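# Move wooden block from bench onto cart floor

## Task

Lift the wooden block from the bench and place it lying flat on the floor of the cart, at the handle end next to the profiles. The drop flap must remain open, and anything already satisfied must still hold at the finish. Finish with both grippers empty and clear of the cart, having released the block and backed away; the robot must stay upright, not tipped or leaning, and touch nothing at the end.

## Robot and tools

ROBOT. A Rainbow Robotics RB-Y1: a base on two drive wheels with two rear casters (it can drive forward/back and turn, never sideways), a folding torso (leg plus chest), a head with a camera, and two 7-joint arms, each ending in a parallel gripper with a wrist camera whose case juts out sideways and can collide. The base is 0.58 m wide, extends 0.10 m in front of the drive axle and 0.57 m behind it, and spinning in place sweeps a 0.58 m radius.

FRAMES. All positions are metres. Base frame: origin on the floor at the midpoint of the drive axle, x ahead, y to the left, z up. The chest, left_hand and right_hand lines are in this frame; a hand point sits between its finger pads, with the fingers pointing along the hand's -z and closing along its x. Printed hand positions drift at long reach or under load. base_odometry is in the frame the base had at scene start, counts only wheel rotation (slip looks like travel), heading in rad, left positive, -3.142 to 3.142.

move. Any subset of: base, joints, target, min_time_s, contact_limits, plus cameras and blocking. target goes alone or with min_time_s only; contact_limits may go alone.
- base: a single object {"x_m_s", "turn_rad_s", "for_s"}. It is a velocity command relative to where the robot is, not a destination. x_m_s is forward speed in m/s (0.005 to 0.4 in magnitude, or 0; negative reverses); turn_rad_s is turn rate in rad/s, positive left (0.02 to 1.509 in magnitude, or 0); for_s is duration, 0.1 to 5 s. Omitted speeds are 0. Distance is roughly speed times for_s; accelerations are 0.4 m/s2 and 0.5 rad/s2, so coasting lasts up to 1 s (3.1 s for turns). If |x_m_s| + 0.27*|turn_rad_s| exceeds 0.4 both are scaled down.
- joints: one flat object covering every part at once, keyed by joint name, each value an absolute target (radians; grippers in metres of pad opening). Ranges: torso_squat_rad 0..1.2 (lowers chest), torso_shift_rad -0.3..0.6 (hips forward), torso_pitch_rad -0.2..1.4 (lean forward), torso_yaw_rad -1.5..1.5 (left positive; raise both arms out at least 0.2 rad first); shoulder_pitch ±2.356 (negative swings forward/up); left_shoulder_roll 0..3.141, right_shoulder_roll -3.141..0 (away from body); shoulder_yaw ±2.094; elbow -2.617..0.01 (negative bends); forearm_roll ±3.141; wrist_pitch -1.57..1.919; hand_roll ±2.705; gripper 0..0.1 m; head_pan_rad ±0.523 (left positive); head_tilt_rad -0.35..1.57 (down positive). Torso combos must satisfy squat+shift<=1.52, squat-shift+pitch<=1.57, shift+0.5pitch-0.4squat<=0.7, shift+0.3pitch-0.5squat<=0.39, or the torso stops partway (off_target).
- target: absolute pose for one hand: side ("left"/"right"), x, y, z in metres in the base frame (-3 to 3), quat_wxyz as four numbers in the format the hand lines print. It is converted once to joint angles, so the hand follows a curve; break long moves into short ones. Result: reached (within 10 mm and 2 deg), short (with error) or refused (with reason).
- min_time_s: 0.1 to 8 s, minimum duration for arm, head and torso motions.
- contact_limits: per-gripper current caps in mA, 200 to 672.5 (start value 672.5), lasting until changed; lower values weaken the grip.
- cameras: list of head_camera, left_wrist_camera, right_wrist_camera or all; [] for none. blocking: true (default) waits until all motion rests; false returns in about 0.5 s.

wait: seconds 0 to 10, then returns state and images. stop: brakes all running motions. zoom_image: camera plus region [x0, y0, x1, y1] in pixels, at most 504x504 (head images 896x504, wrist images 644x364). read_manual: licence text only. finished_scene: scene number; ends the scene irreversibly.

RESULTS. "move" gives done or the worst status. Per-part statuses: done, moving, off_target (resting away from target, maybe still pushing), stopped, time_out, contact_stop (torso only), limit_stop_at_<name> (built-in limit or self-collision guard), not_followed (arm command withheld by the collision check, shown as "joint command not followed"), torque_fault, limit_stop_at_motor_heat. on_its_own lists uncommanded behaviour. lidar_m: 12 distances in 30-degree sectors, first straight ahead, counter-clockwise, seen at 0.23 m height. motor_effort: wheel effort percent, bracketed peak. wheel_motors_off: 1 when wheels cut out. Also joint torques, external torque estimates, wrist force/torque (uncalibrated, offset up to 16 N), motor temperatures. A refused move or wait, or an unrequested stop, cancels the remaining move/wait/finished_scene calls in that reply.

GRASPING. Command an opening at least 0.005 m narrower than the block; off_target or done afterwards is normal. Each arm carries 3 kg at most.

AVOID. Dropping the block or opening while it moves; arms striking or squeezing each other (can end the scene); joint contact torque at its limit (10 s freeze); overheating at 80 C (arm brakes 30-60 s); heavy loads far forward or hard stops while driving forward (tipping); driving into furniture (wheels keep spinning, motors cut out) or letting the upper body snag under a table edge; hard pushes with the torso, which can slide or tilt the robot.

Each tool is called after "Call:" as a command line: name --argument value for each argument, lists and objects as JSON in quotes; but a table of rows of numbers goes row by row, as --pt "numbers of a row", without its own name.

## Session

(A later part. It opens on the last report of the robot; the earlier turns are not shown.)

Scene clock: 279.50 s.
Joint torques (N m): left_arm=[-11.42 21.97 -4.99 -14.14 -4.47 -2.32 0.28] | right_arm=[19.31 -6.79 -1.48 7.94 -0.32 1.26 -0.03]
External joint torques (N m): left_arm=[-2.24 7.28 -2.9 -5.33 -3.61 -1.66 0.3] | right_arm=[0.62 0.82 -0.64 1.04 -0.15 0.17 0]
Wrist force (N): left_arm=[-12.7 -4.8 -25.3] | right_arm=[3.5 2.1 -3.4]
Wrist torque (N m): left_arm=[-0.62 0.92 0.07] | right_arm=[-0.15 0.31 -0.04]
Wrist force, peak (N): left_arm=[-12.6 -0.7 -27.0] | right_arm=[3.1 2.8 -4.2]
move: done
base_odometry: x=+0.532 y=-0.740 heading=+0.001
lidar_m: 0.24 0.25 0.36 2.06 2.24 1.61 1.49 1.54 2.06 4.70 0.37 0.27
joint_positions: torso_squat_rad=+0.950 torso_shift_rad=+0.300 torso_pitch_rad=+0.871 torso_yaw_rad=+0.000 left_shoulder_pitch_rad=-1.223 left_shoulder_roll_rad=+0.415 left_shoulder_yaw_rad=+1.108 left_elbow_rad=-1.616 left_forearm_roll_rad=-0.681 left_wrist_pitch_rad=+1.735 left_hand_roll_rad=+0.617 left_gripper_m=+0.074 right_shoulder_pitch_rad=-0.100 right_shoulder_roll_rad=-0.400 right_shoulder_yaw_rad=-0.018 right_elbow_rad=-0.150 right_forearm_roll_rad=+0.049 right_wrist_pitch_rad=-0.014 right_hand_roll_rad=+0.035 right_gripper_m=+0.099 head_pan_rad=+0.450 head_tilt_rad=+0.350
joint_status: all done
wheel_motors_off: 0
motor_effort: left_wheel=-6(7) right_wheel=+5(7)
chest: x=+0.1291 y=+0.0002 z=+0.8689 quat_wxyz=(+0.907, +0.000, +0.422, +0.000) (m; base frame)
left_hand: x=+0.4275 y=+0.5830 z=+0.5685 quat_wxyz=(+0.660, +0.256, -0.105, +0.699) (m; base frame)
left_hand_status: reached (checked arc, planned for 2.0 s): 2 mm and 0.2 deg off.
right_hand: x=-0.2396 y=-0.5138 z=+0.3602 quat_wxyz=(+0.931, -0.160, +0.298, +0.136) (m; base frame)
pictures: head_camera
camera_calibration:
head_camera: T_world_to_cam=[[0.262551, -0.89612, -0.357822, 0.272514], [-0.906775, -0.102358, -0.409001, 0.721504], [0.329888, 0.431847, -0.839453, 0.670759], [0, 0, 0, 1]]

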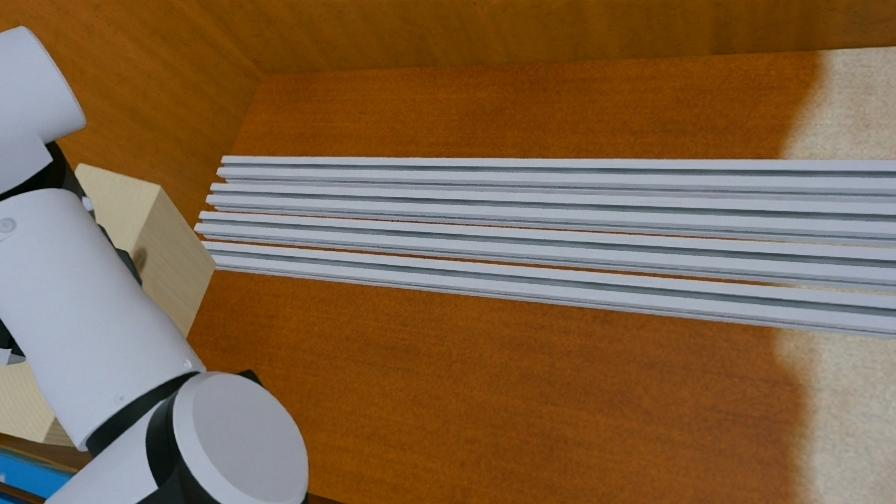

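Call:
move --target '{"side": "left", "x": 0.425, "y": 0.584, "z": 0.54, "quat_wxyz": [0.6588, 0.2569, -0.1069, 0.699]}' --min_time_s 2 --cameras '[]'

Call:
move --target '{"side": "left", "x": 0.425, "y": 0.584, "z": 0.525, "quat_wxyz": [0.6588, 0.2569, -0.1069, 0.699]}' --min_time_s 1.5 --cameras '["head_camera"]'

Scene clock: 285.80 s.
Joint torques (N m): left_arm=[-7.57 19.29 -1.45 -13.64 -4.64 -2.04 0.37] | right_arm=[19.56 -6.6 -1.34 7.83 -0.33 1.06 -0.2]
External joint torques (N m): left_arm=[1.3 4.8 0.5 -4.6 -3.74 -1.44 0.39] | right_arm=[0.87 1.02 -0.5 0.93 -0.17 -0.03 -0.17]
Wrist force (N): left_arm=[-11.8 -7.0 -23.5] | right_arm=[3.1 2.0 -4.1]
Wrist torque (N m): left_arm=[-1.00 0.78 0.02] | right_arm=[-0.13 0.24 -0.06]
Wrist force, peak (N): left_arm=[-12.8 -4.6 -26.6] | right_arm=[3.2 3.0 -4.4]
move: done
base_odometry: x=+0.532 y=-0.740 heading=+0.001
lidar_m: 0.25 0.26 0.36 2.06 2.25 1.61 1.49 1.54 2.08 4.70 0.37 0.26
joint_positions: torso_squat_rad=+0.950 torso_shift_rad=+0.300 torso_pitch_rad=+0.871 torso_yaw_rad=+0.000 left_shoulder_pitch_rad=-1.197 left_shoulder_roll_rad=+0.387 left_shoulder_yaw_rad=+1.119 left_elbow_rad=-1.555 left_forearm_roll_rad=-0.663 left_wrist_pitch_rad=+1.652 left_hand_roll_rad=+0.672 left_gripper_m=+0.074 right_shoulder_pitch_rad=-0.100 right_shoulder_roll_rad=-0.400 right_shoulder_yaw_rad=-0.018 right_elbow_rad=-0.150 right_forearm_roll_rad=+0.049 right_wrist_pitch_rad=-0.014 right_hand_roll_rad=+0.035 right_gripper_m=+0.099 head_pan_rad=+0.450 head_tilt_rad=+0.350
joint_status: all done
wheel_motors_off: 0
motor_effort: left_wheel=-5(6) right_wheel=+5(7)
chest: x=+0.1291 y=+0.0002 z=+0.8689 quat_wxyz=(+0.907, +0.000, +0.422, +0.000) (m; base frame)
left_hand: x=+0.4251 y=+0.5830 z=+0.5390 quat_wxyz=(+0.660, +0.256, -0.106, +0.699) (m; base frame)
left_hand_status: reached (checked arc, planned for 2.0 s): 1 mm and 0.2 deg off.
right_hand: x=-0.2396 y=-0.5138 z=+0.3602 quat_wxyz=(+0.931, -0.160, +0.298, +0.136) (m; base frame)
pictures: none

Scene clock: 287.63 s.
Joint torques (N m): left_arm=[-7.04 18.96 -0.93 -13.44 -4.68 -1.71 0.26] | right_arm=[19.39 -6.83 -1.55 7.94 -0.28 1.14 -0.1]
External joint torques (N m): left_arm=[1.77 4.53 0.97 -4.32 -3.77 -1.13 0.29] | right_arm=[0.7 0.78 -0.71 1.04 -0.11 0.05 -0.06]
Wrist force (N): left_arm=[-11.6 -7.2 -23.6] | right_arm=[2.5 2.2 -3.7]
Wrist torque (N m): left_arm=[-1.02 0.81 0.01] | right_arm=[-0.15 0.17 -0.09]
Wrist force, peak (N): left_arm=[-13.6 -6.4 -24.2] | right_arm=[3.0 2.4 -4.7]
move: done
base_odometry: x=+0.532 y=-0.740 heading=+0.001
lidar_m: 0.24 0.26 0.36 2.07 2.25 1.60 1.50 1.55 2.06 4.70 0.37 0.26
joint_positions: torso_squat_rad=+0.950 torso_shift_rad=+0.300 torso_pitch_rad=+0.871 torso_yaw_rad=+0.000 left_shoulder_pitch_rad=-1.188 left_shoulder_roll_rad=+0.379 left_shoulder_yaw_rad=+1.122 left_elbow_rad=-1.513 left_forearm_roll_rad=-0.657 left_wrist_pitch_rad=+1.608 left_hand_roll_rad=+0.702 left_gripper_m=+0.074 right_shoulder_pitch_rad=-0.100 right_shoulder_roll_rad=-0.400 right_shoulder_yaw_rad=-0.018 right_elbow_rad=-0.150 right_forearm_roll_rad=+0.049 right_wrist_pitch_rad=-0.014 right_hand_roll_rad=+0.035 right_gripper_m=+0.099 head_pan_rad=+0.450 head_tilt_rad=+0.350
joint_status: all done
wheel_motors_off: 0
motor_effort: left_wheel=-6(7) right_wheel=+4(8)
chest: x=+0.1291 y=+0.0002 z=+0.8689 quat_wxyz=(+0.907, +0.000, +0.422, +0.000) (m; base frame)
left_hand: x=+0.4252 y=+0.5830 z=+0.5239 quat_wxyz=(+0.660, +0.256, -0.106, +0.699) (m; base frame)
left_hand_status: reached (checked arc, planned for 1.5 s): 1 mm and 0.2 deg off.
right_hand: x=-0.2396 y=-0.5138 z=+0.3602 quat_wxyz=(+0.931, -0.160, +0.298, +0.136) (m; base frame)
pictures: head_camera
camera_calibration:
head_camera: T_world_to_cam=[[0.262555, -0.896119, -0.35782, 0.272513], [-0.90677, -0.102358, -0.409012, 0.721508], [0.329898, 0.431848, -0.839449, 0.670756], [0, 0, 0, 1]]

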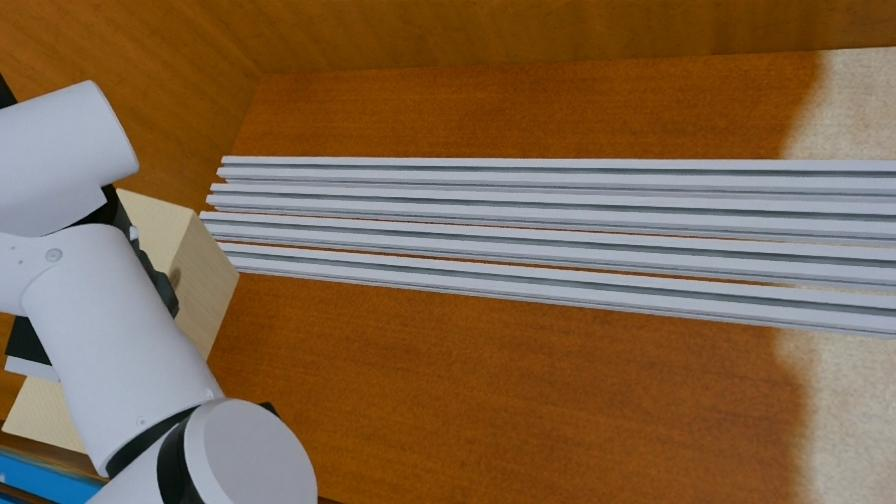

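Call:
move --target '{"side": "left", "x": 0.425, "y": 0.584, "z": 0.512, "quat_wxyz": [0.6588, 0.2569, -0.1069, 0.699]}' --min_time_s 1.5 --cameras '[]'

Call:
move --target '{"side": "left", "x": 0.425, "y": 0.584, "z": 0.502, "quat_wxyz": [0.6588, 0.2569, -0.1069, 0.699]}' --min_time_s 1.5 --cameras '["head_camera"]'

Scene clock: 293.33 s.
Joint torques (N m): left_arm=[-6.42 18.81 -0.37 -13.23 -4.73 -1.36 0.23] | right_arm=[19.43 -6.53 -1.35 7.81 -0.3 1.19 -0.05]
External joint torques (N m): left_arm=[2.32 4.44 1.48 -4.05 -3.8 -0.81 0.25] | right_arm=[0.74 1.09 -0.51 0.9 -0.14 0.1 -0.02]
Wrist force (N): left_arm=[-11.2 -8.7 -22.7] | right_arm=[3.3 2.1 -3.8]
Wrist torque (N m): left_arm=[-1.00 0.75 0.02] | right_arm=[-0.14 0.26 -0.06]
Wrist force, peak (N): left_arm=[-12.5 -7.6 -23.9] | right_arm=[3.8 2.3 -3.8]
move: done
base_odometry: x=+0.532 y=-0.740 heading=+0.001
lidar_m: 0.24 0.26 0.36 2.06 2.25 1.60 1.48 1.54 2.07 4.69 0.38 0.26
joint_positions: torso_squat_rad=+0.950 torso_shift_rad=+0.300 torso_pitch_rad=+0.871 torso_yaw_rad=+0.000 left_shoulder_pitch_rad=-1.181 left_shoulder_roll_rad=+0.372 left_shoulder_yaw_rad=+1.124 left_elbow_rad=-1.478 left_forearm_roll_rad=-0.652 left_wrist_pitch_rad=+1.572 left_hand_roll_rad=+0.727 left_gripper_m=+0.074 right_shoulder_pitch_rad=-0.100 right_shoulder_roll_rad=-0.400 right_shoulder_yaw_rad=-0.018 right_elbow_rad=-0.150 right_forearm_roll_rad=+0.049 right_wrist_pitch_rad=-0.014 right_hand_roll_rad=+0.035 right_gripper_m=+0.099 head_pan_rad=+0.450 head_tilt_rad=+0.350
joint_status: all done
wheel_motors_off: 0
motor_effort: left_wheel=-6(7) right_wheel=+6(7)
chest: x=+0.1291 y=+0.0002 z=+0.8689 quat_wxyz=(+0.907, +0.000, +0.422, +0.000) (m; base frame)
left_hand: x=+0.4249 y=+0.5824 z=+0.5114 quat_wxyz=(+0.660, +0.256, -0.106, +0.699) (m; base frame)
left_hand_status: reached (checked arc, planned for 1.5 s): 2 mm and 0.2 deg off.
right_hand: x=-0.2396 y=-0.5138 z=+0.3602 quat_wxyz=(+0.931, -0.160, +0.298, +0.136) (m; base frame)
pictures: none

Scene clock: 295.17 s.
Joint torques (N m): left_arm=[-6.47 19.09 -0.59 -13.64 -5.03 -1.58 0.34] | right_arm=[19.54 -6.77 -1.36 7.77 -0.21 1.28 -0.09]
External joint torques (N m): left_arm=[2.22 4.73 1.22 -4.42 -4.1 -1.05 0.36] | right_arm=[0.85 0.85 -0.52 0.87 -0.05 0.19 -0.06]
Wrist force (N): left_arm=[-12.6 -7.0 -23.1] | right_arm=[2.8 2.2 -3.9]
Wrist torque (N m): left_arm=[-1.11 0.81 0.09] | right_arm=[-0.15 0.20 -0.10]
Wrist force, peak (N): left_arm=[-11.8 -7.4 -24.3] | right_arm=[3.4 2.0 -4.0]
move: done
base_odometry: x=+0.532 y=-0.740 heading=+0.001
lidar_m: 0.24 0.26 0.35 2.05 2.24 1.61 1.49 1.55 2.06 4.69 0.38 0.25
joint_positions: torso_squat_rad=+0.950 torso_shift_rad=+0.300 torso_pitch_rad=+0.871 torso_yaw_rad=+0.000 left_shoulder_pitch_rad=-1.176 left_shoulder_roll_rad=+0.370 left_shoulder_yaw_rad=+1.125 left_elbow_rad=-1.445 left_forearm_roll_rad=-0.649 left_wrist_pitch_rad=+1.542 left_hand_roll_rad=+0.749 left_gripper_m=+0.074 right_shoulder_pitch_rad=-0.100 right_shoulder_roll_rad=-0.400 right_shoulder_yaw_rad=-0.018 right_elbow_rad=-0.150 right_forearm_roll_rad=+0.049 right_wrist_pitch_rad=-0.014 right_hand_roll_rad=+0.035 right_gripper_m=+0.099 head_pan_rad=+0.450 head_tilt_rad=+0.350
joint_status: all done
wheel_motors_off: 0
motor_effort: left_wheel=-6(7) right_wheel=+5(8)
chest: x=+0.1291 y=+0.0002 z=+0.8689 quat_wxyz=(+0.907, +0.000, +0.422, +0.000) (m; base frame)
left_hand: x=+0.4250 y=+0.5824 z=+0.5012 quat_wxyz=(+0.660, +0.256, -0.106, +0.699) (m; base frame)
left_hand_status: reached (checked arc, planned for 1.5 s): 2 mm and 0.2 deg off.
right_hand: x=-0.2396 y=-0.5138 z=+0.3602 quat_wxyz=(+0.931, -0.160, +0.298, +0.136) (m; base frame)
pictures: head_camera
camera_calibration:
head_camera: T_world_to_cam=[[0.262552, -0.896119, -0.357823, 0.272515], [-0.906769, -0.102351, -0.409015, 0.721509], [0.329903, 0.43185, -0.839446, 0.670755], [0, 0, 0, 1]]

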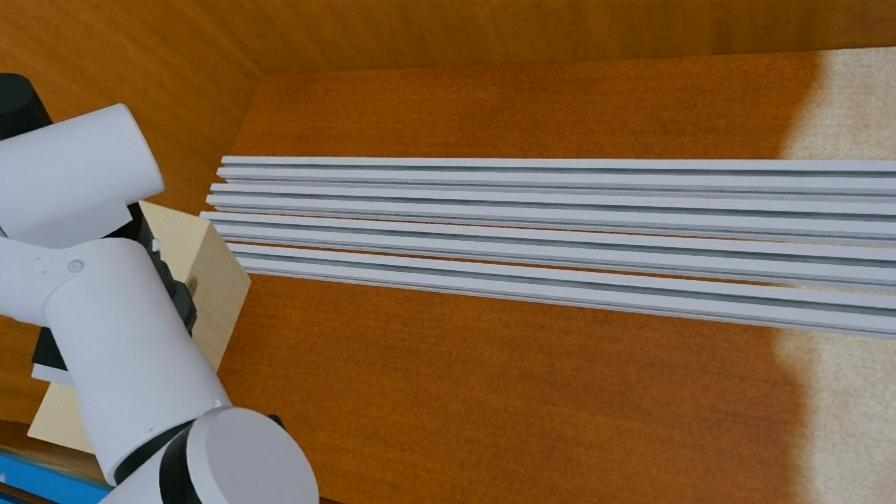

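Call:
move --target '{"side": "left", "x": 0.427, "y": 0.584, "z": 0.492, "quat_wxyz": [0.6588, 0.2569, -0.1069, 0.699]}' --min_time_s 1.5 --cameras '[]'

Call:
move --target '{"side": "left", "x": 0.428, "y": 0.584, "z": 0.482, "quat_wxyz": [0.6588, 0.2569, -0.1069, 0.699]}' --min_time_s 1.5 --cameras '["head_camera"]'

Call:
zoom_image --camera "head_camera" --region '[0, 150, 400, 500]'

Scene clock: 299.00 s.
Joint torques (N m): left_arm=[-8.6 21.37 -3.68 -14.41 -4.88 -2.19 0.23] | right_arm=[19.37 -6.91 -1.52 7.87 -0.43 1.13 -0.06]
External joint torques (N m): left_arm=[0.14 7.01 -1.9 -5.17 -3.94 -1.69 0.25] | right_arm=[0.68 0.71 -0.69 0.96 -0.26 0.05 -0.03]
Wrist force (N): left_arm=[-12.4 -4.9 -24.6] | right_arm=[2.8 2.6 -4.3]
Wrist torque (N m): left_arm=[-0.65 1.01 0.05] | right_arm=[-0.21 0.21 -0.08]
Wrist force, peak (N): left_arm=[-13.7 -5.2 -25.0] | right_arm=[3.2 2.4 -4.5]
move: done
base_odometry: x=+0.532 y=-0.740 heading=+0.001
lidar_m: 0.24 0.26 0.36 2.05 2.27 1.60 1.49 1.54 2.06 4.70 0.37 0.26
joint_positions: torso_squat_rad=+0.950 torso_shift_rad=+0.300 torso_pitch_rad=+0.871 torso_yaw_rad=+0.000 left_shoulder_pitch_rad=-1.176 left_shoulder_roll_rad=+0.372 left_shoulder_yaw_rad=+1.124 left_elbow_rad=-1.403 left_forearm_roll_rad=-0.649 left_wrist_pitch_rad=+1.510 left_hand_roll_rad=+0.774 left_gripper_m=+0.074 right_shoulder_pitch_rad=-0.100 right_shoulder_roll_rad=-0.400 right_shoulder_yaw_rad=-0.018 right_elbow_rad=-0.150 right_forearm_roll_rad=+0.049 right_wrist_pitch_rad=-0.014 right_hand_roll_rad=+0.035 right_gripper_m=+0.099 head_pan_rad=+0.450 head_tilt_rad=+0.350
joint_status: all done
wheel_motors_off: 0
motor_effort: left_wheel=-6(7) right_wheel=+4(7)
chest: x=+0.1291 y=+0.0002 z=+0.8689 quat_wxyz=(+0.907, +0.000, +0.422, +0.000) (m; base frame)
left_hand: x=+0.4265 y=+0.5822 z=+0.4908 quat_wxyz=(+0.660, +0.255, -0.105, +0.699) (m; base frame)
left_hand_status: reached (checked arc, planned for 1.5 s): 2 mm and 0.3 deg off.
right_hand: x=-0.2396 y=-0.5138 z=+0.3602 quat_wxyz=(+0.931, -0.160, +0.298, +0.136) (m; base frame)
pictures: none

Scene clock: 300.83 s.
Joint torques (N m): left_arm=[-9.07 21.49 -3.91 -14.85 -4.48 -2.46 0.31] | right_arm=[19.49 -7.08 -1.43 7.81 -0.27 1.18 -0.11]
External joint torques (N m): left_arm=[-0.32 7.1 -2.17 -5.62 -3.54 -1.98 0.34] | right_arm=[0.8 0.54 -0.6 0.91 -0.11 0.09 -0.08]
Wrist force (N): left_arm=[-13.0 -3.8 -25.8] | right_arm=[3.1 1.7 -3.5]
Wrist torque (N m): left_arm=[-0.53 0.90 0.03] | right_arm=[-0.06 0.24 -0.08]
Wrist force, peak (N): left_arm=[-13.1 -4.9 -26.4] | right_arm=[3.5 2.7 -3.8]
move: done
base_odometry: x=+0.532 y=-0.740 heading=+0.001
lidar_m: 0.25 0.26 0.37 2.06 2.24 1.61 1.49 1.53 2.07 4.68 0.37 0.25
joint_positions: torso_squat_rad=+0.950 torso_shift_rad=+0.300 torso_pitch_rad=+0.871 torso_yaw_rad=+0.000 left_shoulder_pitch_rad=-1.174 left_shoulder_roll_rad=+0.374 left_shoulder_yaw_rad=+1.124 left_elbow_rad=-1.361 left_forearm_roll_rad=-0.649 left_wrist_pitch_rad=+1.479 left_hand_roll_rad=+0.798 left_gripper_m=+0.074 right_shoulder_pitch_rad=-0.100 right_shoulder_roll_rad=-0.400 right_shoulder_yaw_rad=-0.018 right_elbow_rad=-0.150 right_forearm_roll_rad=+0.049 right_wrist_pitch_rad=-0.014 right_hand_roll_rad=+0.035 right_gripper_m=+0.099 head_pan_rad=+0.450 head_tilt_rad=+0.350
joint_status: all done
wheel_motors_off: 0
motor_effort: left_wheel=-6(7) right_wheel=+4(7)
chest: x=+0.1291 y=+0.0002 z=+0.8689 quat_wxyz=(+0.907, +0.000, +0.422, +0.000) (m; base frame)
left_hand: x=+0.4273 y=+0.5822 z=+0.4808 quat_wxyz=(+0.660, +0.256, -0.105, +0.699) (m; base frame)
left_hand_status: reached (checked arc, planned for 1.5 s): 2 mm and 0.3 deg off.
right_hand: x=-0.2396 y=-0.5138 z=+0.3602 quat_wxyz=(+0.931, -0.160, +0.298, +0.136) (m; base frame)
pictures: head_camera
camera_calibration:
head_camera: T_world_to_cam=[[0.262552, -0.896119, -0.357823, 0.272515], [-0.906769, -0.102351, -0.409016, 0.721509], [0.329903, 0.431851, -0.839446, 0.670754], [0, 0, 0, 1]]

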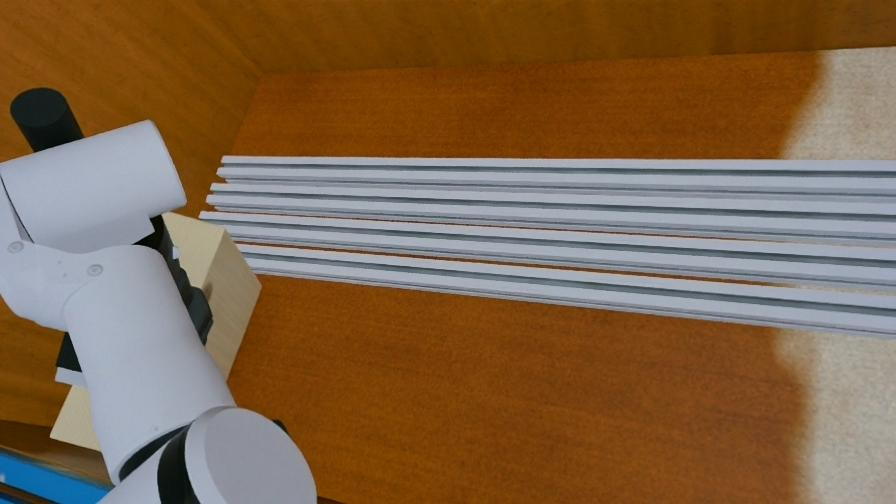

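Scaled by 1.260 from the camera's 896x504 image, which has a finer 1280x720 frame.

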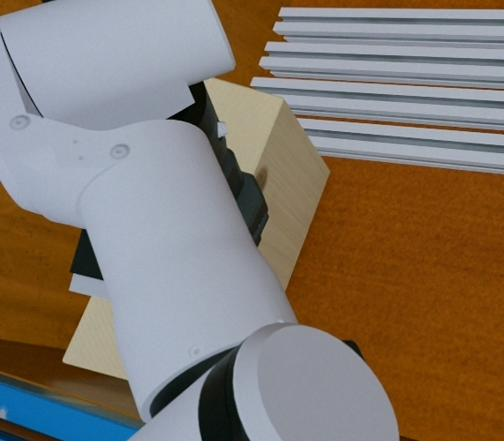

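Call:
move --target '{"side": "left", "x": 0.428, "y": 0.584, "z": 0.47, "quat_wxyz": [0.6588, 0.2569, -0.1069, 0.699]}' --min_time_s 1.5 --cameras '[]'

Call:
move --target '{"side": "left", "x": 0.428, "y": 0.584, "z": 0.458, "quat_wxyz": [0.6588, 0.2569, -0.1069, 0.699]}' --min_time_s 1.5 --cameras '["head_camera"]'

Scene clock: 306.97 s.
Joint torques (N m): left_arm=[-6.96 11.79 -1.07 -5.92 0.3 -2.21 0.88] | right_arm=[19.37 -6.75 -1.45 7.74 -0.29 1.17 -0.05]
External joint torques (N m): left_arm=[1.78 -2.68 0.6 3.32 1.25 -1.75 0.9] | right_arm=[0.7 0.85 -0.62 0.85 -0.13 0.08 -0.01]
Wrist force (N): left_arm=[-1.8 7.3 7.2] | right_arm=[2.8 2.1 -3.7]
Wrist torque (N m): left_arm=[-0.13 -0.14 -0.56] | right_arm=[-0.13 0.21 -0.05]
Wrist force, peak (N): left_arm=[-13.1 -3.9 -26.6] | right_arm=[3.2 2.6 -4.4]
move: done
base_odometry: x=+0.532 y=-0.740 heading=+0.001
lidar_m: 0.25 0.26 0.36 2.05 2.25 1.60 1.49 1.54 2.09 4.69 0.38 0.24
joint_positions: torso_squat_rad=+0.950 torso_shift_rad=+0.300 torso_pitch_rad=+0.870 torso_yaw_rad=+0.000 left_shoulder_pitch_rad=-1.171 left_shoulder_roll_rad=+0.378 left_shoulder_yaw_rad=+1.123 left_elbow_rad=-1.319 left_forearm_roll_rad=-0.648 left_wrist_pitch_rad=+1.442 left_hand_roll_rad=+0.825 left_gripper_m=+0.074 right_shoulder_pitch_rad=-0.100 right_shoulder_roll_rad=-0.400 right_shoulder_yaw_rad=-0.018 right_elbow_rad=-0.150 right_forearm_roll_rad=+0.049 right_wrist_pitch_rad=-0.014 right_hand_roll_rad=+0.035 right_gripper_m=+0.099 head_pan_rad=+0.450 head_tilt_rad=+0.350
joint_status: all done
wheel_motors_off: 0
motor_effort: left_wheel=-6(7) right_wheel=+6(7)
chest: x=+0.1287 y=+0.0000 z=+0.8691 quat_wxyz=(+0.907, +0.000, +0.421, +0.000) (m; base frame)
left_hand: x=+0.4278 y=+0.5836 z=+0.4719 quat_wxyz=(+0.659, +0.256, -0.108, +0.699) (m; base frame)
left_hand_status: reached (checked arc, planned for 1.5 s): 2 mm and 0.1 deg off.
right_hand: x=-0.2394 y=-0.5137 z=+0.3596 quat_wxyz=(+0.931, -0.160, +0.297, +0.136) (m; base frame)
pictures: none

Scene clock: 308.80 s.
Joint torques (N m): left_arm=[-4.8 -9.07 3.95 9.88 9.66 2.61 1.12] | right_arm=[19.3 -6.77 -1.11 7.71 -0.34 1.13 0]
External joint torques (N m): left_arm=[3.96 -23.77 5.55 19.11 10.62 3.06 1.15] | right_arm=[0.68 0.79 -0.28 0.83 -0.18 0.05 0.03]
Wrist force (N): left_arm=[23.1 19.3 42.6] | right_arm=[2.8 2.2 -4.0]
Wrist torque (N m): left_arm=[-0.44 -4.24 -0.66] | right_arm=[-0.15 0.21 -0.09]
Wrist force, peak (N): left_arm=[20.4 23.7 55.3] | right_arm=[3.3 2.2 -4.2]
move: done
base_odometry: x=+0.532 y=-0.740 heading=+0.001
lidar_m: 0.24 0.26 0.36 2.05 2.24 1.60 1.49 1.54 2.07 4.70 0.38 0.26
joint_positions: torso_squat_rad=+0.950 torso_shift_rad=+0.299 torso_pitch_rad=+0.868 torso_yaw_rad=+0.001 left_shoulder_pitch_rad=-1.170 left_shoulder_roll_rad=+0.391 left_shoulder_yaw_rad=+1.121 left_elbow_rad=-1.260 left_forearm_roll_rad=-0.652 left_wrist_pitch_rad=+1.398 left_hand_roll_rad=+0.858 left_gripper_m=+0.074 right_shoulder_pitch_rad=-0.100 right_shoulder_roll_rad=-0.400 right_shoulder_yaw_rad=-0.018 right_elbow_rad=-0.150 right_forearm_roll_rad=+0.049 right_wrist_pitch_rad=-0.014 right_hand_roll_rad=+0.035 right_gripper_m=+0.099 head_pan_rad=+0.450 head_tilt_rad=+0.350
joint_status: all done
wheel_motors_off: 0
motor_effort: left_wheel=-3(7) right_wheel=+6(8)
chest: x=+0.1280 y=-0.0006 z=+0.8696 quat_wxyz=(+0.907, +0.001, +0.420, +0.000) (m; base frame)
left_hand: x=+0.4294 y=+0.5878 z=+0.4642 quat_wxyz=(+0.657, +0.259, -0.113, +0.699) (m; base frame)
left_hand_status: reached (checked arc, planned for 1.5 s): 7 mm and 0.8 deg off.
right_hand: x=-0.2391 y=-0.5134 z=+0.3586 quat_wxyz=(+0.932, -0.159, +0.296, +0.136) (m; base frame)
pictures: head_camera
camera_calibration:
head_camera: T_world_to_cam=[[0.263606, -0.895214, -0.359311, 0.273479], [-0.905614, -0.101382, -0.411806, 0.723043], [0.332227, 0.433951, -0.837443, 0.669971], [0, 0, 0, 1]]

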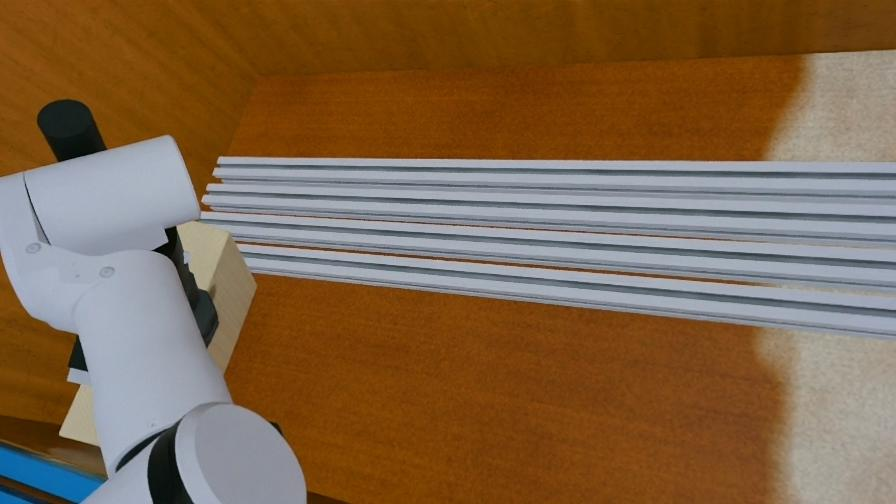

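Call:
move --target '{"side": "left", "x": 0.428, "y": 0.575, "z": 0.467, "quat_wxyz": [0.648, 0.2806, -0.13, 0.695]}' --min_time_s 1.5 --cameras '[]'

Call:
move --target '{"side": "left", "x": 0.428, "y": 0.527, "z": 0.442, "quat_wxyz": [0.6197, 0.3407, -0.1972, 0.6791]}' --min_time_s 2 --cameras '["head_camera"]'

Scene clock: 320.07 s.
Joint torques (N m): left_arm=[-7.82 6.64 -0.75 -7.64 -0.07 3.31 0.16] | right_arm=[19.48 -6.99 -1.29 7.82 -0.28 1.16 -0.07]
External joint torques (N m): left_arm=[1.06 -6.95 0.89 1.6 0.98 3.76 0.19] | right_arm=[0.8 0.61 -0.45 0.92 -0.11 0.07 -0.04]
Wrist force (N): left_arm=[1.8 -5.9 -13.8] | right_arm=[2.8 2.3 -4.0]
Wrist torque (N m): left_arm=[-1.00 -2.02 0.29] | right_arm=[-0.17 0.20 -0.08]
Wrist force, peak (N): left_arm=[23.4 19.4 43.7] | right_arm=[3.3 2.5 -4.2]
move: done
base_odometry: x=+0.532 y=-0.740 heading=+0.001
lidar_m: 0.24 0.25 0.35 2.06 2.26 1.62 1.49 1.54 2.09 4.67 0.38 0.25
joint_positions: torso_squat_rad=+0.950 torso_shift_rad=+0.300 torso_pitch_rad=+0.870 torso_yaw_rad=+0.000 left_shoulder_pitch_rad=-1.158 left_shoulder_roll_rad=+0.332 left_shoulder_yaw_rad=+1.086 left_elbow_rad=-1.325 left_forearm_roll_rad=-0.708 left_wrist_pitch_rad=+1.400 left_hand_roll_rad=+0.904 left_gripper_m=+0.074 right_shoulder_pitch_rad=-0.100 right_shoulder_roll_rad=-0.400 right_shoulder_yaw_rad=-0.018 right_elbow_rad=-0.150 right_forearm_roll_rad=+0.049 right_wrist_pitch_rad=-0.014 right_hand_roll_rad=+0.035 right_gripper_m=+0.099 head_pan_rad=+0.450 head_tilt_rad=+0.350
joint_status: all done
wheel_motors_off: 0
motor_effort: left_wheel=-1(3) right_wheel=+4(7)
chest: x=+0.1288 y=+0.0000 z=+0.8691 quat_wxyz=(+0.907, +0.000, +0.421, +0.000) (m; base frame)
left_hand: x=+0.4290 y=+0.5759 z=+0.4656 quat_wxyz=(+0.649, +0.279, -0.128, +0.696) (m; base frame)
left_hand_status: reached (checked arc, planned for 1.5 s): 2 mm and 0.3 deg off.
right_hand: x=-0.2394 y=-0.5137 z=+0.3597 quat_wxyz=(+0.931, -0.160, +0.297, +0.136) (m; base frame)
pictures: none

Scene clock: 322.40 s.
Joint torques (N m): left_arm=[24.13 -0.18 -0.95 -9.84 -5.71 -2.07 0.4] | right_arm=[19.47 -7.06 -1.48 7.77 -0.23 1.14 -0.03]
External joint torques (N m): left_arm=[33.44 -9.83 0.89 -0.78 -4.4 -1.77 0.43] | right_arm=[0.89 0.52 -0.65 0.91 -0.07 0.06 0]
Wrist force (N): left_arm=[-17.7 -2.0 -21.4] | right_arm=[2.7 2.8 -4.6]
Wrist torque (N m): left_arm=[-0.22 1.24 -0.08] | right_arm=[-0.25 0.19 -0.05]
Wrist force, peak (N): left_arm=[-18.0 -2.5 -21.4] | right_arm=[2.7 2.8 -4.6]
move: done
base_odometry: x=+0.532 y=-0.740 heading=+0.001
lidar_m: 0.23 0.26 0.35 2.05 2.24 1.61 1.49 1.54 2.07 4.67 0.38 0.26
joint_positions: torso_squat_rad=+0.950 torso_shift_rad=+0.299 torso_pitch_rad=+0.866 torso_yaw_rad=+0.001 left_shoulder_pitch_rad=-1.113 left_shoulder_roll_rad=+0.143 left_shoulder_yaw_rad=+0.952 left_elbow_rad=-1.357 left_forearm_roll_rad=-0.941 left_wrist_pitch_rad=+1.286 left_hand_roll_rad=+1.193 left_gripper_m=+0.074 right_shoulder_pitch_rad=-0.100 right_shoulder_roll_rad=-0.400 right_shoulder_yaw_rad=-0.018 right_elbow_rad=-0.150 right_forearm_roll_rad=+0.049 right_wrist_pitch_rad=-0.014 right_hand_roll_rad=+0.035 right_gripper_m=+0.099 head_pan_rad=+0.450 head_tilt_rad=+0.350
joint_status: all done
wheel_motors_off: 0
motor_effort: left_wheel=-26(27) right_wheel=-3(5)
chest: x=+0.1275 y=-0.0006 z=+0.8701 quat_wxyz=(+0.908, +0.001, +0.420, +0.000) (m; base frame)
left_hand: x=+0.4339 y=+0.5260 z=+0.4472 quat_wxyz=(+0.622, +0.332, -0.202, +0.679) (m; base frame)
left_hand_status: reached (checked arc, planned for 2.0 s): 8 mm and 1.2 deg off.
right_hand: x=-0.2389 y=-0.5133 z=+0.3585 quat_wxyz=(+0.932, -0.160, +0.295, +0.136) (m; base frame)
pictures: head_camera
camera_calibration:
head_camera: T_world_to_cam=[[0.264008, -0.895362, -0.358646, 0.273199], [-0.904852, -0.101162, -0.413531, 0.724165], [0.333979, 0.433697, -0.836878, 0.669873], [0, 0, 0, 1]]

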